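# Set the block calendar to 24, cubes in tray

## Task

Turn the calendar's two cubes so that its front (the side showing the month name, now facing the robot) reads 24, with both digits the right way up. The calendar must still face the same direction as at the start, and both cubes must end resting flat inside the tray.

## Robot and tools

Robot: two arms, left_arm (left hand, on the +y side) and right_arm (right hand, on the -y side). Bases sit at about (+0.010, +0.324, -0.002) m and (-0.032, -0.327, -0.002) m. A post stands behind the arms and a camera stand sits between them just behind the bases; avoid both.

Scene frame: origin at table height midway between the nominal bases, +x out over the table, +z up. Reported end_effector_position (m) and end_effector_quat_wxyz use this frame. Offsets in a call, however, run along each arm's current Hand target axes, not the scene axes.

Hand point: a spot 0.05 m in front of the palm and 0.15 m out from the wrist face. Its +z runs along the straightened fingers, +y comes out of the palm, and +x goes across the palm away from the thumb on the right hand (toward the thumb on the left hand). Straight fingertips extend 0.06-0.07 m past the point and lie about 0.06 m behind it along -y. A wrist bracket on the little-finger side can strike objects.

One row = 28 numbers, each in [-1, 1], always for both arms: left dx, dy, dz, rx, ry, rz, then left little, ring, middle, index, thumb_bend, thumb_turn, force_limit, speed; then the same 14 for the right arm. Pose numbers are offsets from that arm's Hand target at the start of the action (not from the previous row); 1.0 = 0.6 m or 180 degrees, and rx, ry, rz form a single rotation vector. Sending six zeros asks an arm for nothing new. Finger numbers are absolute targets: +1 open/straight, -1 curled; thumb_turn -1 puts the thumb opposite the fingers, +1 beside the palm. force_limit maps -1..+1 to about 0..10 N at the fingertip (0..15 N for the two thumb motors); speed rises from near zero at -1 to full at +0.48 and above. Gripper numbers are never 'no change': to keep a hand as it is, resend its last executed eight numbers (or, before any, its hand_measured six plus hand_force_limit and hand_speed). For gentle closing use speed -0.94 or lower. The closed thumb and fingers fit objects about 0.035-0.065 m thick.

Tools:
- execute_actions(actions, cameras): actions is a list of actions; each action is up to 15 rows of 28 numbers, one row per 1/30 s step, the last row held to step 15. Images return only if actions is empty or cameras names them ("all" or names like cam_head_left).
- move(target, speed, blend, blocking, cameras): target is one 28-number row or a list of up to 15 rows; every row's pose offsets count from the Hand targets at the call's start. speed is path top speed in m/s (0.002 to 4.3, default 0.25; turning up to twice that in rad/s), one value or one per target. blend (m) rounds corners in a list; 0 stops at each. All paths finish together, capped at 10 s. blocking=false returns after about 0.5 s while the move continues. The result adds a move: line such as done, off_target, moving, held or fault, plus limits (paced = pose clipped; held = steps withheld).
- wait(seconds): lets time pass, 0 to 3600 s, sending nothing new.
- stop(): brakes a running move.
- zoom_image(camera, region): region [x0, y0, x1, y1] in pixels, at most 504 by 504, from the newest image of cam_head_left, cam_head_right, cam_high, cam_left_wrist or cam_right_wrist (each 896x504).
- show_instructions(): shows reference pages.
- finished_scene(scene=1): ends the scene permanently.

Results give each arm's pose, Hand target (the last commanded pose after clipping; next offsets count from it), joint positions, velocities and torques, and for hands hand_measured, hand_stopped_by (moving, target, force, stalled, fault) and hand_load_n (fingertip force, positive when pushed open; a dropped grip shows as near 0). Arms often rest 1-3 cm, sometimes 5 cm, below the command from friction and sag; that is not contact. If an arm stays short, send the remaining gap as a new offset. Orientation commands are clipped to 40 degrees from the measured one per step.

Cautions: don't let anything fall or leave the table; place cubes down rather than dropping them, and don't release moving parts. Approach slowly, since faster motion and targets deeper past contact push harder. Keep the two hands from pressing on each other, and never close one hand on the other's fingers. Stretched arms, held loads and pushes against obstacles heat motors; at 100 °C the arm goes limp for 30-60 s, so watch for a MOTOR HOT line. To end a push, command back past the current hand point.

Each tool is called after "Emit:" as a command line: name --argument value for each argument, lists and objects as JSON in quotes; but a table of rows of numbers goes row by row, as --pt "numbers of a row", without its own name.

Reference images:

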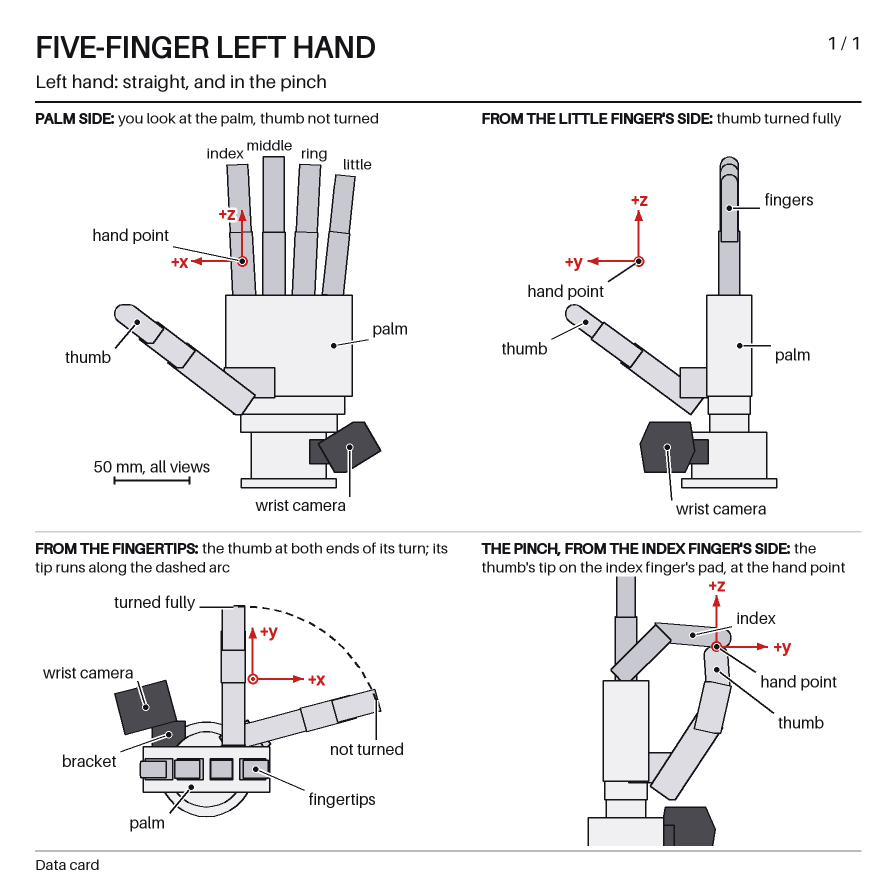

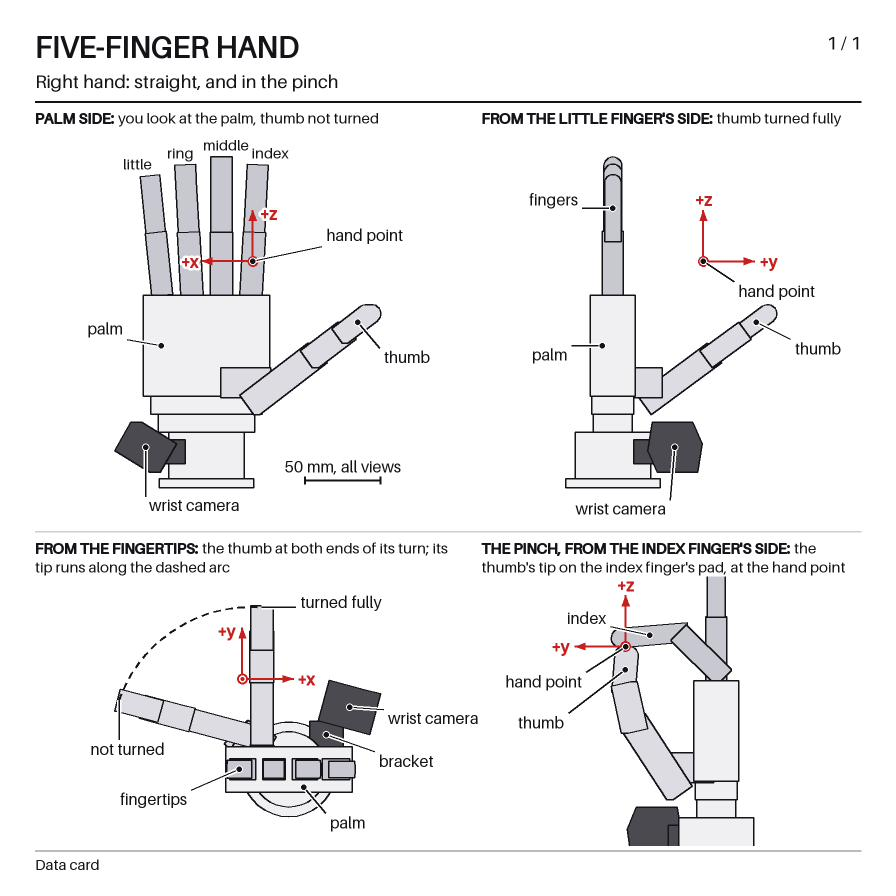

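## Session

Emit:
execute_actions --actions '[]'

Scene clock: 0.00 s.
left_arm: end_effector_position=(+0.4503, +0.2008, +0.1549) hand_measured=(+1.000, +1.000, +1.000, +1.000, +1.000, +1.000) hand_load_n=(+0.0, -0.5, +0.0, +0.0, +0.0, +0.0) hand_stopped_by=(target, target, target, target, target, target) hand_force_limit=0.00 hand_speed=-0.80 end_effector_quat_wxyz=(+0.532, +0.308, +0.782, +0.103) | right_arm: end_effector_position=(+0.1665, -0.5037, +0.1754) hand_measured=(+1.000, +1.000, +1.000, +1.000, +1.000, +1.000) hand_load_n=(+0.0, +0.0, +0.0, +0.0, +0.0, +0.0) hand_stopped_by=(target, target, target, target, target, target) hand_force_limit=0.00 hand_speed=-0.80 end_effector_quat_wxyz=(-0.038, +0.973, -0.227, +0.002)
Joint positions: left_arm=[-0.56 1.162 0.479 0.23 -0.338 1.977] | right_arm=[-0.533 1.109 0.976 -1.457 -0.073 -1.656]
Joint velocities: within noise
Joint torques (N m): no reading
Motor temperatures (°C): left_arm=[38 35 31 28 25 30] | right_arm=[34 34 25 32 25 32]
Heat: left arm: hottest waist 38 °C; right arm: hottest waist 34 °C.
Hand target: left_arm +0.4595, +0.1996, +0.1743; +0.549, +0.298, +0.774, +0.105 | right_arm +0.1767, -0.5066, +0.1863; -0.034, +0.973, -0.226, +0.022

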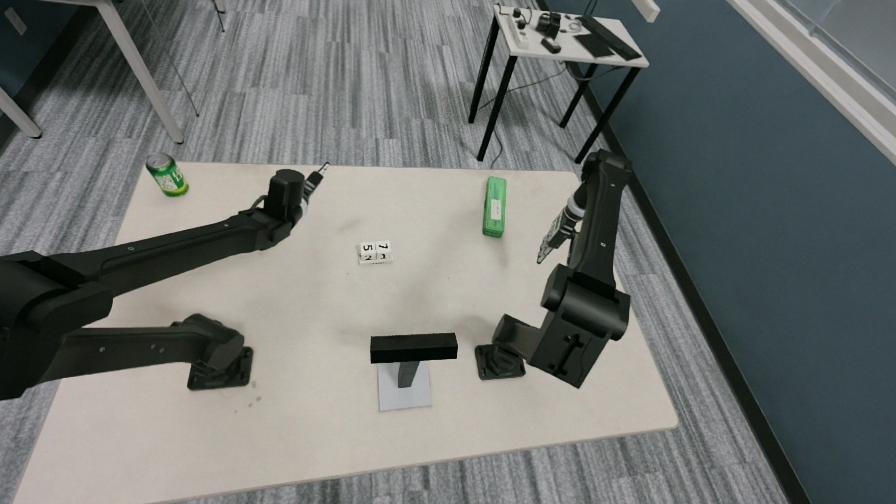

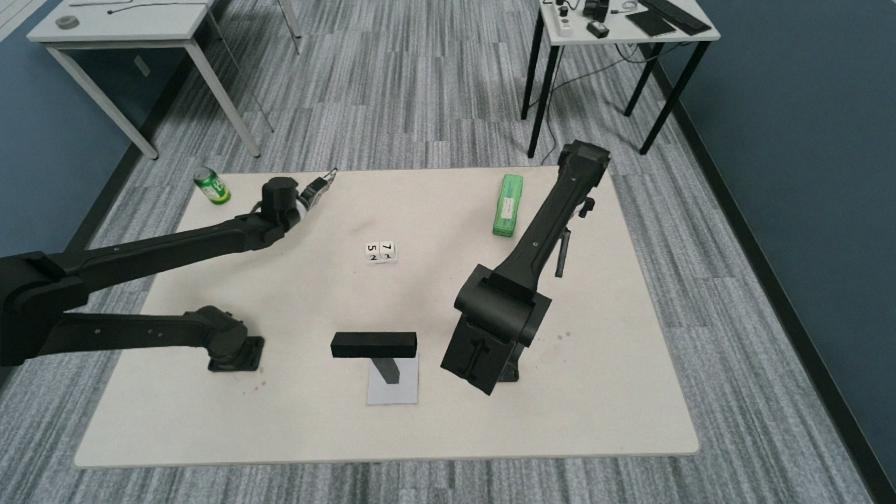

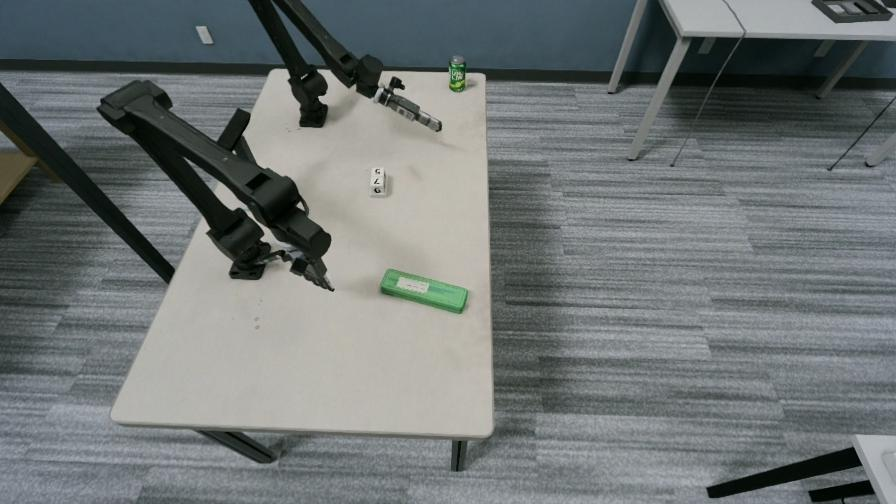

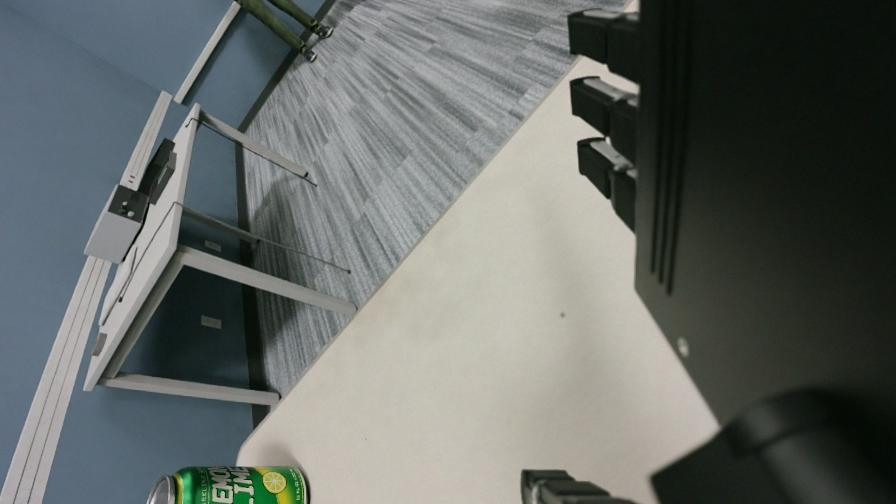

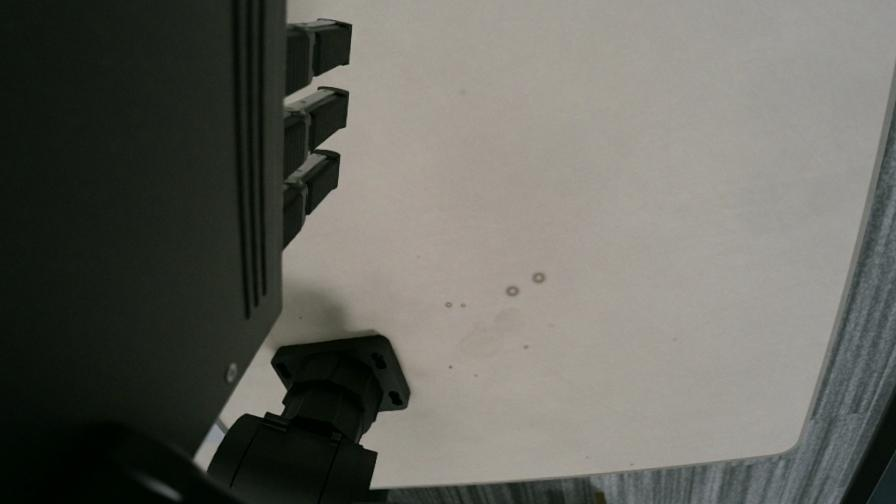

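Emit:
zoom_image --camera "cam_head_left" --region '[330, 220, 420, 280]'

Emit:
zoom_image --camera "cam_head_right" --region '[340, 220, 430, 280]'

Emit:
zoom_image --camera "cam_high" --region '[340, 150, 430, 210]'

Scaled by 5.600 from the camera's image (finer frame: 1280x720).

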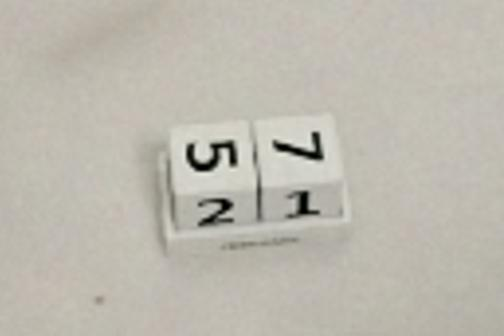

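Scaled by 5.600 from the camera's image (finer frame: 1280x720).

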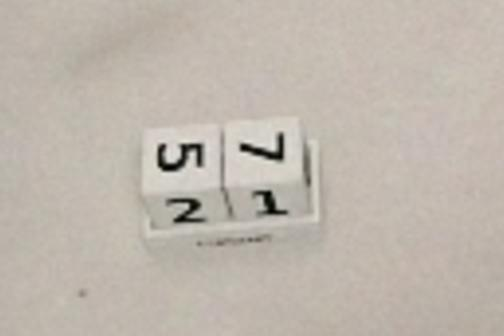

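Scaled by 5.600 from the camera's image (finer frame: 1280x720).

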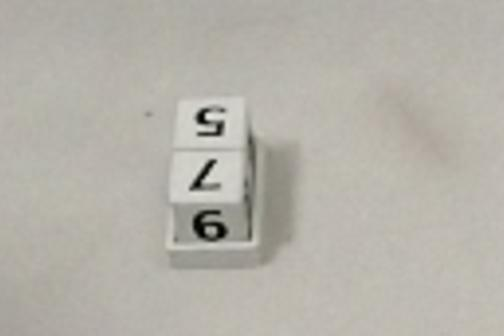

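Emit:
move --target '[0.142,0.167,-0.212,0,0,0,1,1,1,1,1,1,0,-0.8,0.025,-0.95,0.066,-0.022,-0.0142,-0.146,1,1,1,1,1,1,0,-0.8]' --cameras '["all"]'

Scene clock: 88.50 s.
left_arm: end_effector_position=(+0.3600, +0.3489, +0.2073) hand_measured=(+1.000, +1.000, +1.000, +1.000, +1.000, +1.000) hand_load_n=(+0.0, +0.0, +0.0, +0.0, +0.0, +0.0) hand_stopped_by=(target, target, target, target, target, target) hand_force_limit=0.00 hand_speed=-0.80 end_effector_quat_wxyz=(+0.557, +0.266, +0.780, +0.100) | right_arm: end_effector_position=(+0.4305, -0.0086, +0.1751) hand_measured=(+1.000, +1.000, +1.000, +1.000, +1.000, +1.000) hand_load_n=(+0.0, +0.0, +0.0, +0.0, +0.0, +0.0) hand_stopped_by=(target, target, target, target, target, target) hand_force_limit=0.00 hand_speed=-0.80 end_effector_quat_wxyz=(+0.011, +1.000, +0.012, -0.021)
Joint positions: left_arm=[-0.092 0.465 0.315 -0.218 0.06 2.1] | right_arm=[0.665 2.035 2.045 -1.629 -0.007 -0.94]
Joint torques (N m): left_arm=[1.55 1.26 10.11 1.21 0 0] | right_arm=[-2.43 -17.96 11.89 0.08 0.01 0.14]
Motor temperatures (°C): left_arm=[37 34 39 28 25 29] | right_arm=[32 34 36 31 24 30]
Heat: left arm: hottest elbow 39 °C; right arm: hottest elbow 36 °C.
Hand target: left_arm +0.3594, +0.3498, +0.2039; +0.549, +0.298, +0.774, +0.105 | right_arm +0.4424, -0.0006, +0.1905; +0.000, +1.000, +0.001, -0.001
Off the commanded pose: left_arm 0.004 m, 4 deg | right_arm 0.021 m, 3 deg.
joint sent to its limit (left arm) — joint 6 (wrist roll), upper limit. The joint targets are off in position and orientation.
move: off_target (left_arm, right_arm)
cam_left_wrist: T_world_to_cam=[[-0.32488, -0.69277, -0.64383, 0.49473], [-0.62745, 0.66725, -0.40135, 0.07625], [0.70764, 0.27358, -0.65146, -0.10212]] pos_world=[0.28083, 0.31979, 0.2826]
cam_right_wrist: T_world_to_cam=[[0.22678, -0.9733, -0.03552, -0.08933], [-0.81535, -0.20967, 0.53966, 0.25828], [-0.5327, -0.09343, -0.84113, 0.48643]] pos_world=[0.48997, 0.01266, 0.2666]

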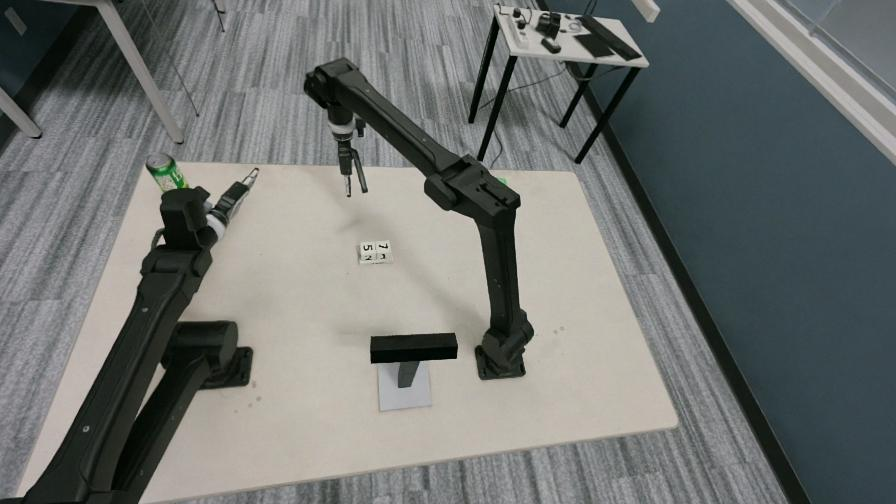

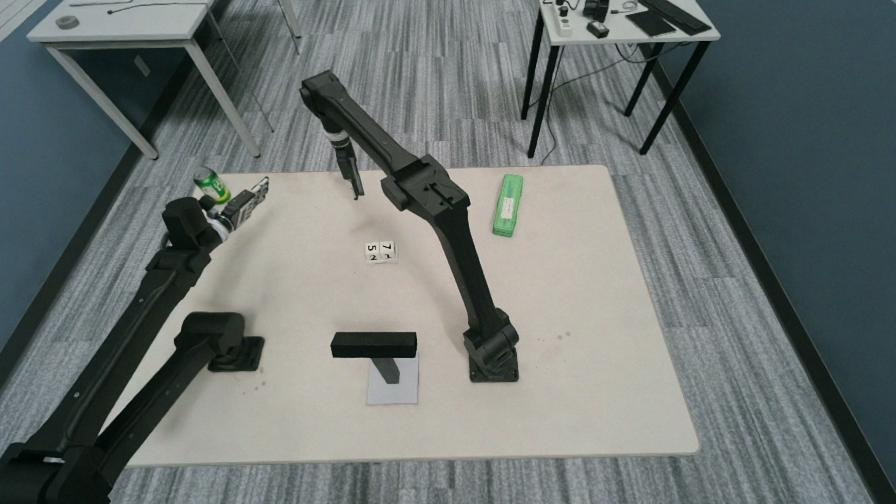

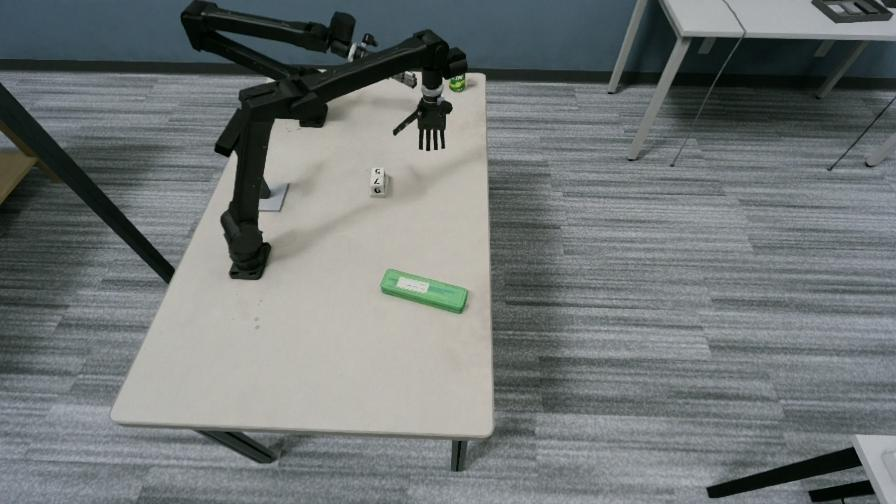

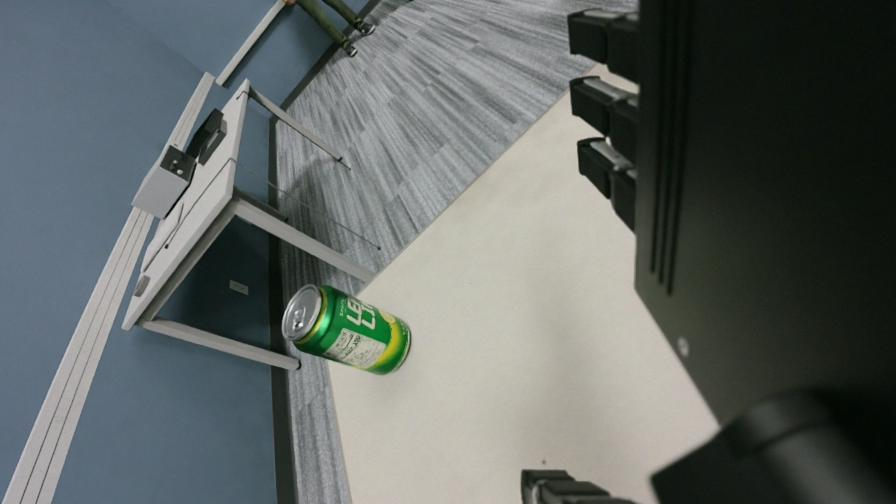

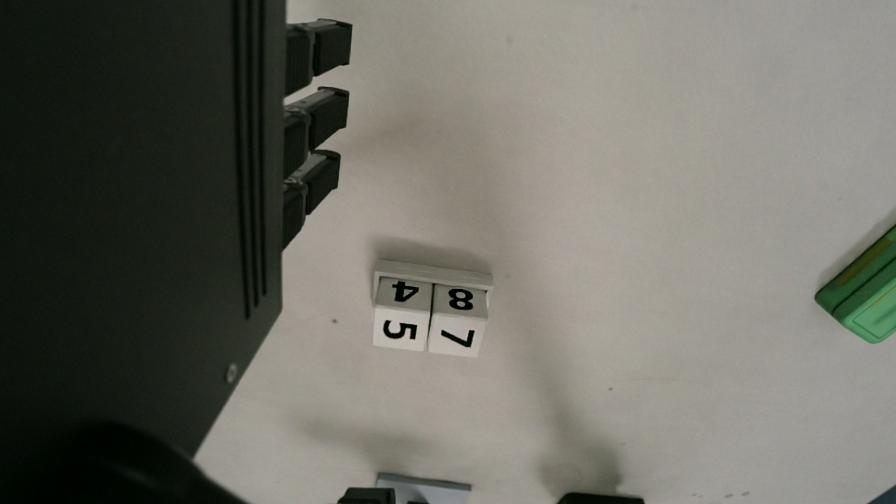

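Emit:
zoom_image --camera "cam_right_wrist" --region '[350, 240, 530, 370]'

Scaled by 2.800 from the camera's image (finer frame: 1280x720).

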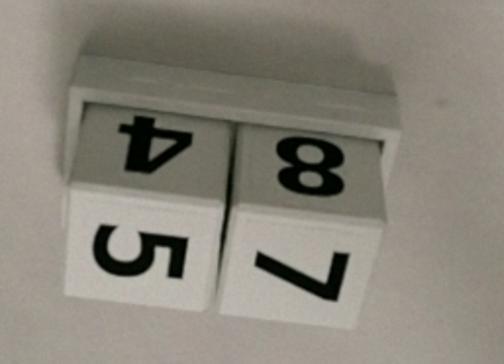

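Emit:
zoom_image --camera "cam_right_wrist" --region '[365, 250, 505, 365]'

Emit:
zoom_image --camera "cam_right_wrist" --region '[365, 270, 445, 315]'

Emit:
zoom_image --camera "cam_high" --region '[360, 155, 400, 205]'

Scaled by 3.600 from the camera's image (finer frame: 1280x720).

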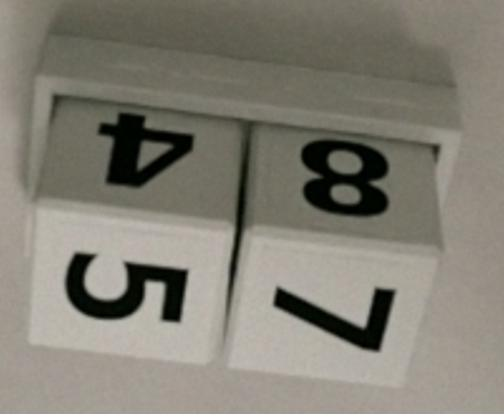

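Scaled by 6.300 from the camera's image (finer frame: 1280x720).

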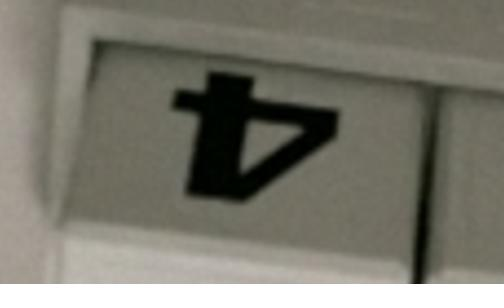

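Scaled by 10.080 from the camera's image (finer frame: 1280x720).

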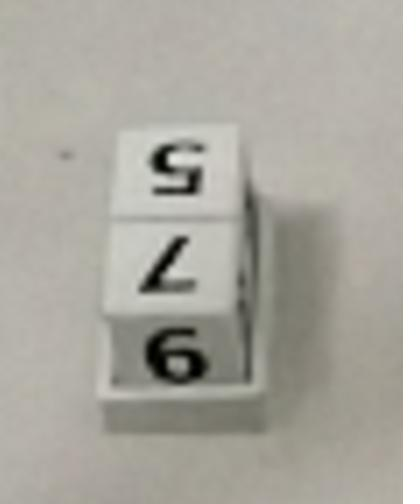

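Emit:
move --target '[0,0,0,0,0,0,1,1,1,1,1,1,0,-0.8,-0.265,0.032,0.033,0.2667,0.2387,0.4199,1,1,0.45,0.45,0.9,-1,0,-0.3]' --cameras '["all"]'

Scene clock: 234.13 s.
left_arm: end_effector_position=(+0.3600, +0.3489, +0.2073) hand_measured=(+1.000, +1.000, +1.000, +1.000, +1.000, +1.000) hand_load_n=(+0.5, +0.0, +0.0, +0.0, +0.0, +0.0) hand_stopped_by=(target, target, target, target, target, target) hand_force_limit=0.00 hand_speed=-0.80 end_effector_quat_wxyz=(+0.557, +0.266, +0.780, +0.100) | right_arm: end_effector_position=(+0.2804, -0.0237, +0.1609) hand_measured=(+1.000, +1.000, +0.450, +0.450, +0.900, -1.000) hand_load_n=(+0.0, +0.0, +0.0, +0.0, +0.5, +0.0) hand_stopped_by=(target, target, target, target, target, target) hand_force_limit=0.00 hand_speed=-0.30 end_effector_quat_wxyz=(-0.349, +0.665, -0.572, +0.330)
Joint positions: left_arm=[-0.092 0.465 0.315 -0.218 0.06 2.1] | right_arm=[0.966 1.092 0.754 -0.432 0.687 0.504]
Joint torques (N m): left_arm=[1.32 1.14 10.07 1.26 0.02 0.02] | right_arm=[-1.55 -6.89 8.06 2.96 0.43 0.13]
Heat: left arm: hottest elbow 40 °C; right arm: hottest elbow 39 °C.
Hand target: left_arm +0.3594, +0.3498, +0.2039; +0.549, +0.298, +0.774, +0.105 | right_arm +0.2834, -0.0202, +0.1709; -0.368, +0.648, -0.579, +0.329
Off the commanded pose: left_arm 0.004 m, 4 deg | right_arm 0.011 m, 3 deg.
joint sent to its limit (left arm) — joint 6 (wrist roll), upper limit. The joint targets are off in position and orientation.
move: off_target (right_arm)
cam_left_wrist: T_world_to_cam=[[-0.32488, -0.69277, -0.64383, 0.49473], [-0.62745, 0.66725, -0.40135, 0.07625], [0.70764, 0.27358, -0.65146, -0.10212]] pos_world=[0.28083, 0.31979, 0.2826]
cam_right_wrist: T_world_to_cam=[[-0.45083, -0.30067, -0.84045, 0.26498], [-0.63386, 0.77078, 0.06426, 0.18916], [0.62847, 0.56169, -0.53807, 0.03431]] pos_world=[0.2178, -0.0854, 0.22901]

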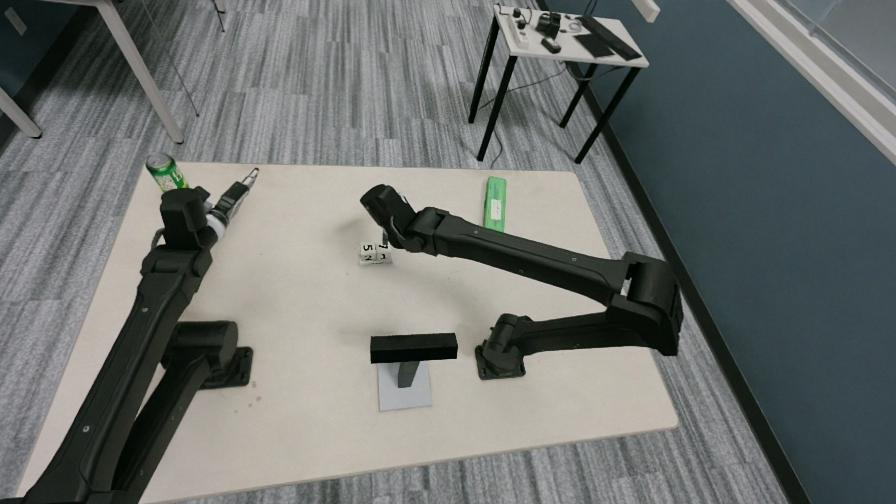

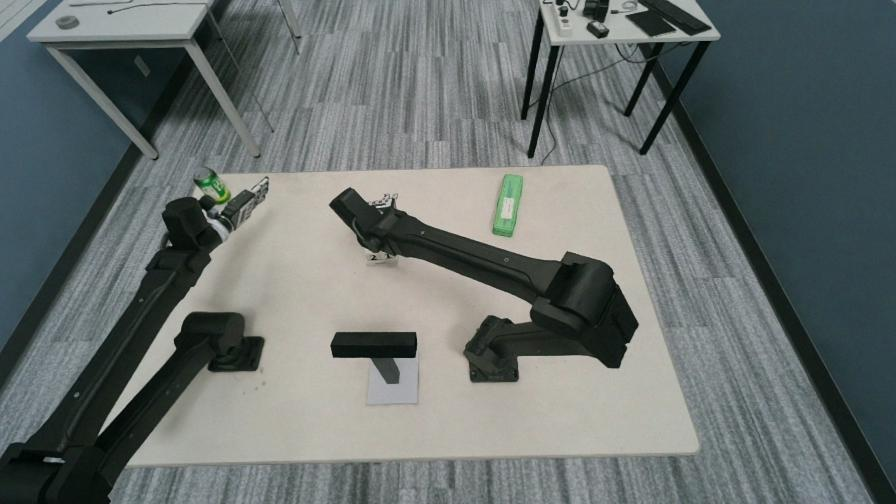

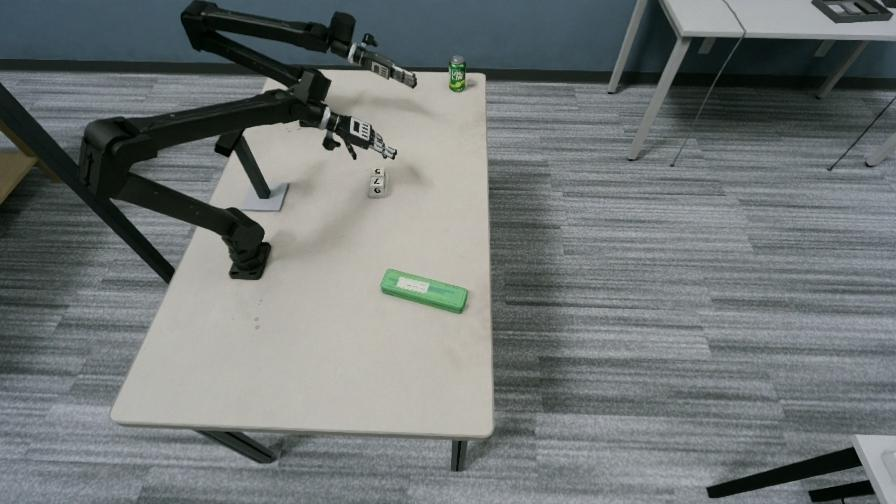

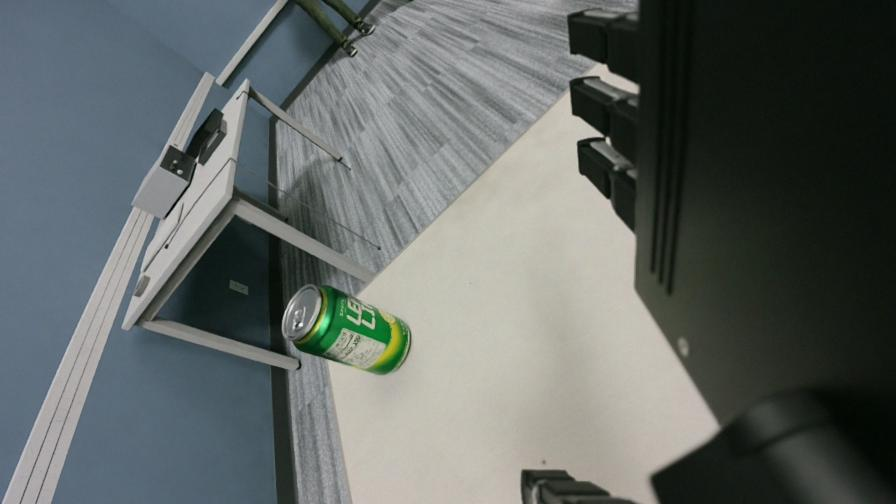

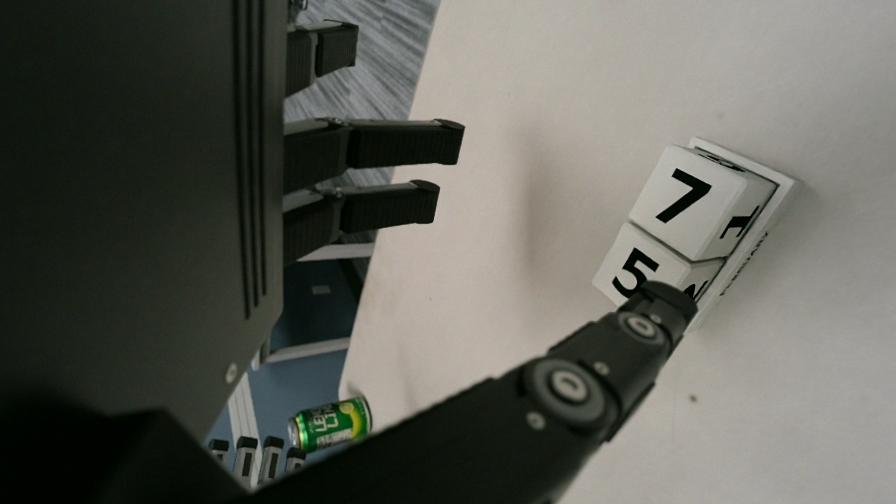

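Emit:
zoom_image --camera "cam_right_wrist" --region '[580, 120, 820, 340]'

Scaled by 2.100 from the camera's image (finer frame: 1280x720).

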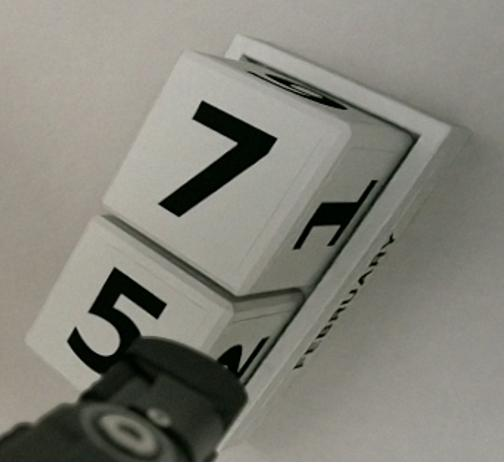

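Emit:
zoom_image --camera "cam_right_wrist" --region '[610, 125, 710, 225]'

Emit:
zoom_image --camera "cam_right_wrist" --region '[680, 130, 820, 270]'

Scaled by 5.040 from the camera's image (finer frame: 1280x720).

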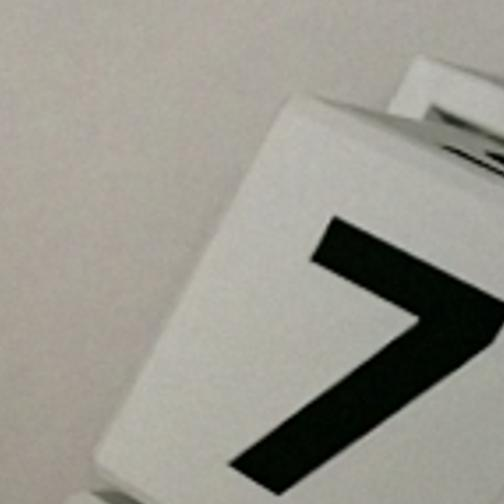

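Scaled by 3.600 from the camera's image (finer frame: 1280x720).

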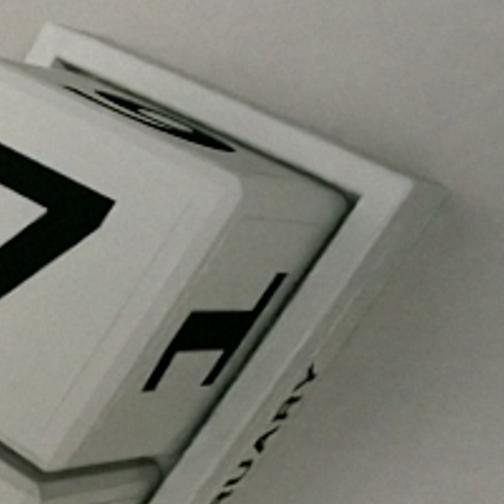

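Emit:
move --target '[0,0,0,0,0,0,1,1,1,1,1,1,0,-0.8,0.0035,0.0791,0.0661,0,0,0,1,1,0.45,0.45,0.9,-1,0,-0.3]' --cameras '["cam_right_wrist","cam_high","cam_head_left"]' --speed 0.1

Scene clock: 279.70 s.
left_arm: end_effector_position=(+0.3600, +0.3489, +0.2073) hand_measured=(+1.000, +1.000, +1.000, +1.000, +1.000, +1.000) hand_load_n=(+0.0, +0.0, +0.0, +0.0, +0.0, +0.0) hand_stopped_by=(target, target, target, target, target, target) hand_force_limit=0.00 hand_speed=-0.80 end_effector_quat_wxyz=(+0.557, +0.266, +0.780, +0.100) | right_arm: end_effector_position=(+0.2849, -0.0196, +0.1063) hand_measured=(+1.000, +1.000, +0.450, +0.450, +0.900, -1.000) hand_load_n=(+0.0, +0.0, +0.0, +0.0, +0.5, +0.0) hand_stopped_by=(target, target, target, target, target, target) hand_force_limit=0.00 hand_speed=-0.30 end_effector_quat_wxyz=(-0.361, +0.659, -0.574, +0.326)
Joint positions: left_arm=[-0.092 0.465 0.315 -0.218 0.06 2.1] | right_arm=[0.958 1.176 0.645 -0.212 0.677 0.504]
Joint torques (N m): left_arm=[1.32 1.38 10.03 1.25 0 -0.02] | right_arm=[-3.25 -6.07 7.65 3.06 0.13 -0.12]
Heat: left arm: hottest elbow 40 °C; right arm: hottest elbow 37 °C.
Hand target: left_arm +0.3594, +0.3498, +0.2039; +0.549, +0.298, +0.774, +0.105 | right_arm +0.2934, -0.0211, +0.1098; -0.368, +0.648, -0.579, +0.329
Off the commanded pose: left_arm 0.004 m, 4 deg | right_arm 0.009 m, 2 deg.
joint sent to its limit (left arm) — joint 6 (wrist roll), upper limit. The joint targets are off in position and orientation.
move: done
cam_right_wrist: T_world_to_cam=[[-0.44233, -0.27808, -0.85265, 0.22165], [-0.63465, 0.7688, 0.07851, 0.19109], [0.63368, 0.57587, -0.51655, -0.00376]] pos_world=[0.2217, -0.08311, 0.17204]
Images, in order (width x height): cam_head_left 896x504, cam_high 896x504, cam_right_wrist 896x504.

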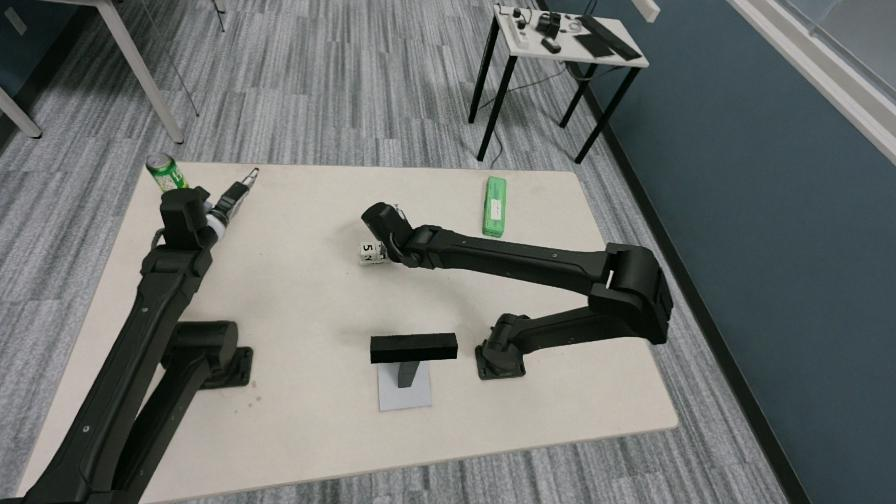

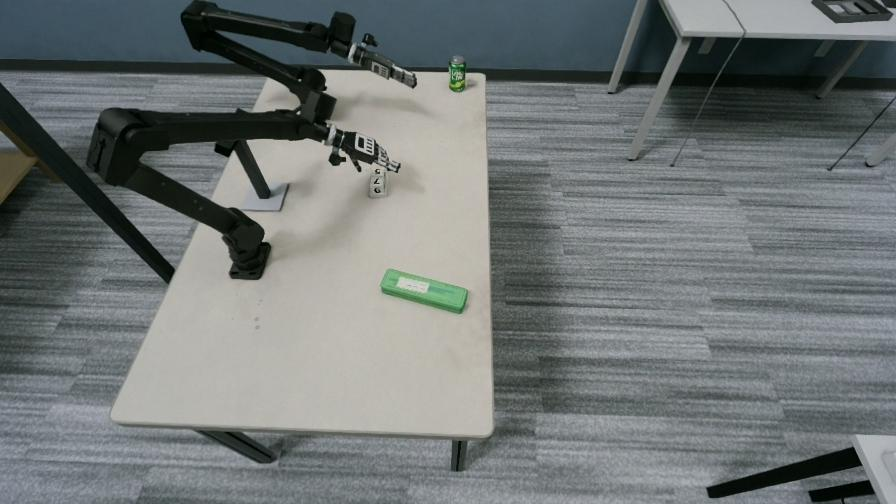

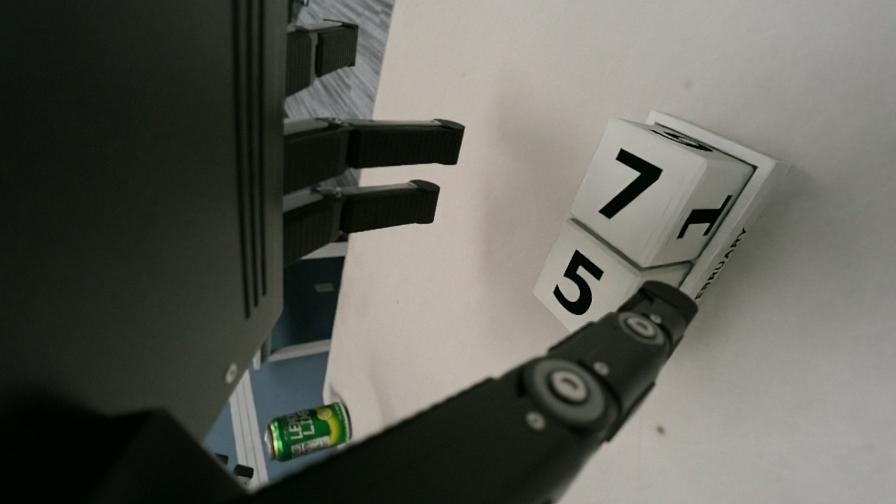

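Emit:
zoom_image --camera "cam_right_wrist" --region '[530, 100, 810, 340]'

Scaled by 1.800 from the camera's image (finer frame: 1280x720).

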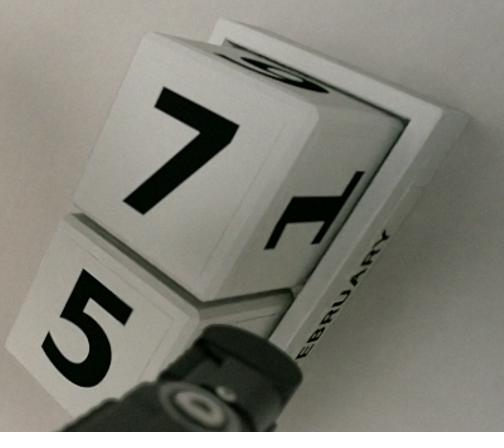

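Emit:
move --target '[0,0,0,0,0,0,1,1,1,1,1,1,0,-0.8,0.0122,0.0457,0.0377,0,0,0,1,1,0.45,0.45,0.9,-1,0,-0.3]' --cameras '["cam_right_wrist","cam_high"]' --speed 0.08

Emit:
zoom_image --camera "cam_right_wrist" --region '[400, 60, 800, 360]'

Emit:
zoom_image --camera "cam_high" --region '[310, 110, 450, 210]'

Scene clock: 308.37 s.
left_arm: end_effector_position=(+0.3600, +0.3489, +0.2073) hand_measured=(+1.000, +1.000, +1.000, +1.000, +1.000, +1.000) hand_load_n=(+0.0, +0.0, +0.0, +0.0, +0.0, +0.0) hand_stopped_by=(target, target, target, target, target, target) hand_force_limit=0.00 hand_speed=-0.80 end_effector_quat_wxyz=(+0.557, +0.266, +0.780, +0.100) | right_arm: end_effector_position=(+0.2928, -0.0265, +0.0721) hand_measured=(+1.000, +1.000, +0.450, +0.450, +0.900, -1.000) hand_load_n=(+0.0, +0.0, +0.0, +0.0, +0.0, +0.0) hand_stopped_by=(target, target, target, target, target, target) hand_force_limit=0.00 hand_speed=-0.30 end_effector_quat_wxyz=(-0.363, +0.652, -0.582, +0.324)
Joint positions: left_arm=[-0.092 0.465 0.315 -0.218 0.06 2.1] | right_arm=[0.926 1.242 0.584 -0.069 0.657 0.498]
Joint torques (N m): left_arm=[1.38 1.2 10.1 1.28 0.01 0] | right_arm=[-3.37 -6.36 7.08 3.08 0.11 -0.2]
Heat: left arm: hottest elbow 40 °C; right arm: hottest elbow 37 °C.
Hand target: left_arm +0.3594, +0.3498, +0.2039; +0.549, +0.298, +0.774, +0.105 | right_arm +0.2996, -0.0278, +0.0747; -0.368, +0.648, -0.579, +0.329
Off the commanded pose: left_arm 0.004 m, 4 deg | right_arm 0.007 m, 1 deg.
joint sent to its limit (left arm) — joint 6 (wrist roll), upper limit. The joint targets are off in position and orientation.
move: done
cam_right_wrist: T_world_to_cam=[[-0.44698, -0.2588, -0.85629, 0.19623], [-0.62361, 0.77643, 0.09086, 0.20022], [0.64134, 0.57461, -0.50844, -0.02533]] pos_world=[0.22881, -0.09012, 0.13696]
Images, in order (width x height): cam_high 896x504, cam_right_wrist 896x504.

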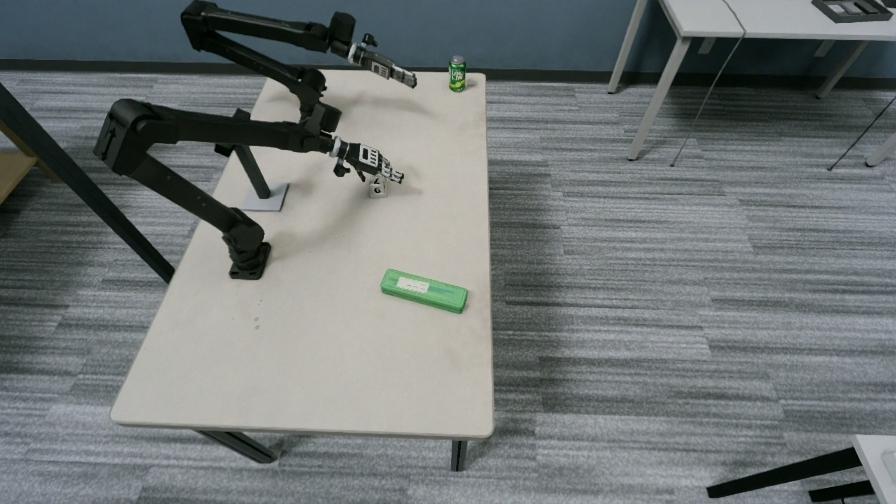

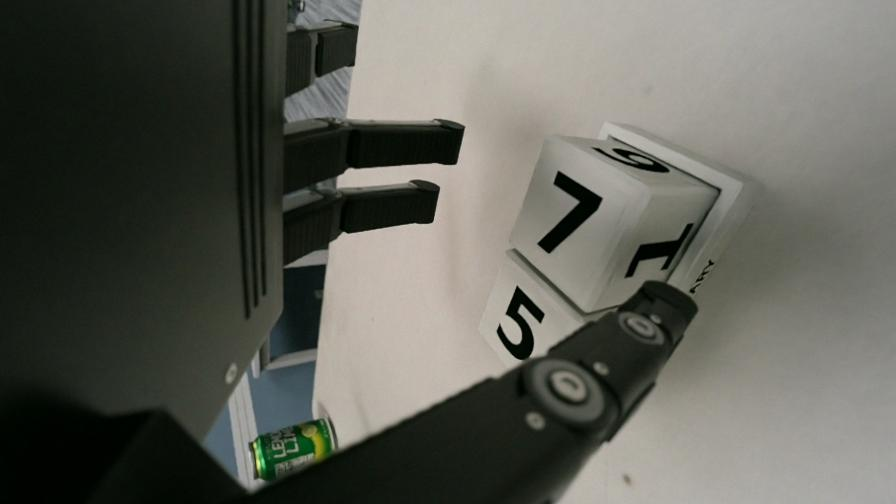

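Scaled by 1.260 from the camera's image (finer frame: 1280x720).

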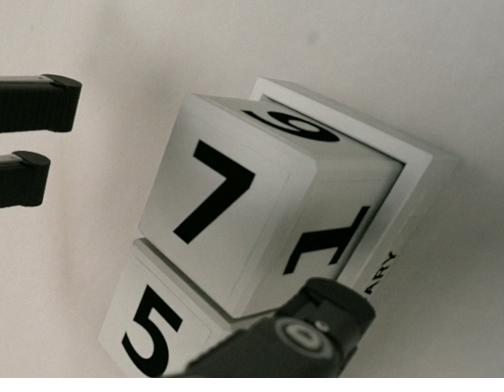

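Scaled by 3.600 from the camera's image (finer frame: 1280x720).

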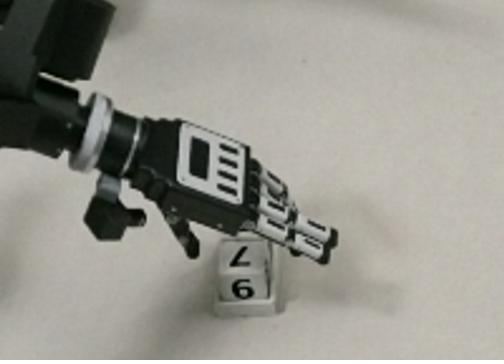

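Emit:
move --target '[0,0,0,0,0,0,1,1,1,1,1,1,0,-0.8,-0.004,0.0493,0.0311,0,0,0,1,1,0.45,0.45,0.9,-1,0,-0.3]' --cameras '["cam_right_wrist","cam_high"]' --speed 0.06

Emit:
zoom_image --camera "cam_right_wrist" --region '[400, 60, 800, 360]'

Emit:
zoom_image --camera "cam_high" --region '[340, 140, 440, 210]'

Scene clock: 333.80 s.
left_arm: end_effector_position=(+0.3600, +0.3489, +0.2073) hand_measured=(+1.000, +1.000, +1.000, +1.000, +1.000, +1.000) hand_load_n=(+0.0, +0.0, +0.0, +0.0, +0.0, +0.0) hand_stopped_by=(target, target, target, target, target, target) hand_force_limit=0.00 hand_speed=-0.80 end_effector_quat_wxyz=(+0.557, +0.266, +0.780, +0.100) | right_arm: end_effector_position=(+0.2945, -0.0243, +0.0384) hand_measured=(+1.000, +1.000, +0.450, +0.450, +0.900, -1.000) hand_load_n=(+0.0, +0.0, +0.0, +0.0, +0.0, +0.0) hand_stopped_by=(target, target, target, target, target, target) hand_force_limit=0.00 hand_speed=-0.30 end_effector_quat_wxyz=(-0.364, +0.652, -0.582, +0.324)
Joint positions: left_arm=[-0.092 0.465 0.315 -0.218 0.06 2.1] | right_arm=[0.926 1.336 0.545 0.065 0.657 0.498]
Joint torques (N m): left_arm=[1.44 1.26 10.09 1.24 0 0] | right_arm=[-3.14 -6.65 6.27 3.06 0.21 -0.16]
Heat: left arm: hottest elbow 40 °C; right arm: hottest elbow 37 °C.
Hand target: left_arm +0.3594, +0.3498, +0.2039; +0.549, +0.298, +0.774, +0.105 | right_arm +0.3002, -0.0253, +0.0397; -0.368, +0.648, -0.579, +0.329
Off the commanded pose: left_arm 0.004 m, 4 deg | right_arm 0.006 m, 1 deg.
joint sent to its limit (left arm) — joint 6 (wrist roll), upper limit. The joint targets are off in position and orientation.
move: done
cam_right_wrist: T_world_to_cam=[[-0.44618, -0.25774, -0.85703, 0.16853], [-0.62367, 0.77635, 0.09122, 0.20263], [0.64184, 0.5752, -0.50714, -0.04494]] pos_world=[0.23041, -0.08802, 0.10316]
Images, in order (width x height): cam_high 896x504, cam_right_wrist 896x504.

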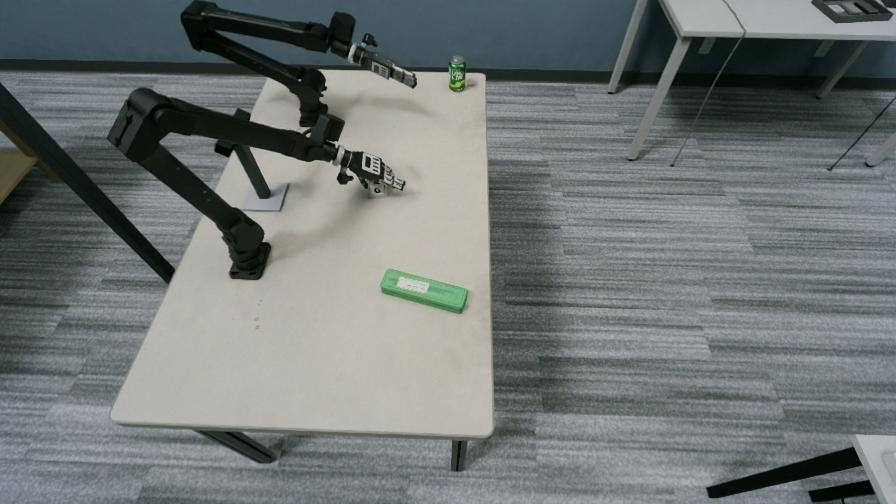

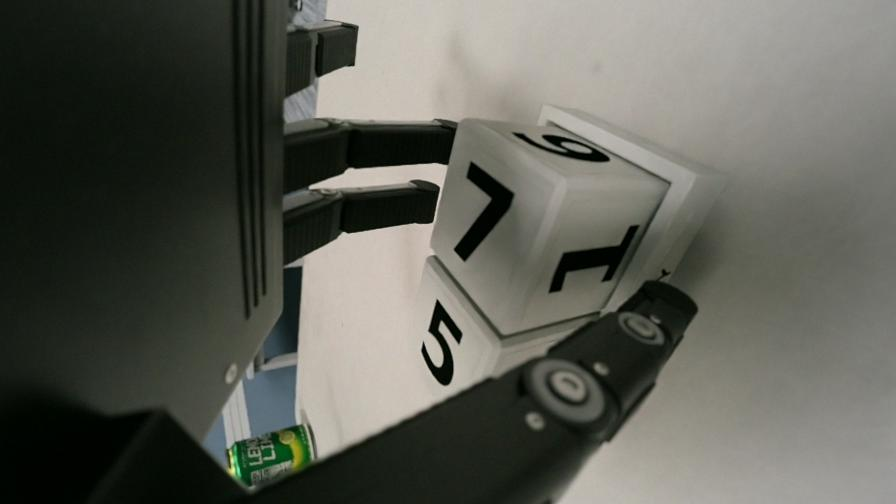

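Scaled by 1.260 from the camera's image (finer frame: 1280x720).

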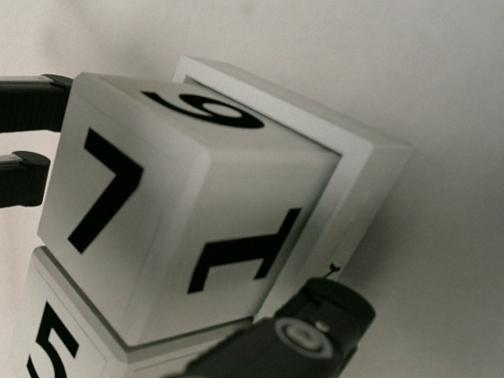

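Scaled by 5.040 from the camera's image (finer frame: 1280x720).

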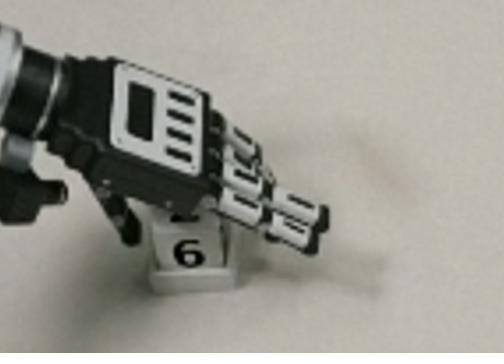

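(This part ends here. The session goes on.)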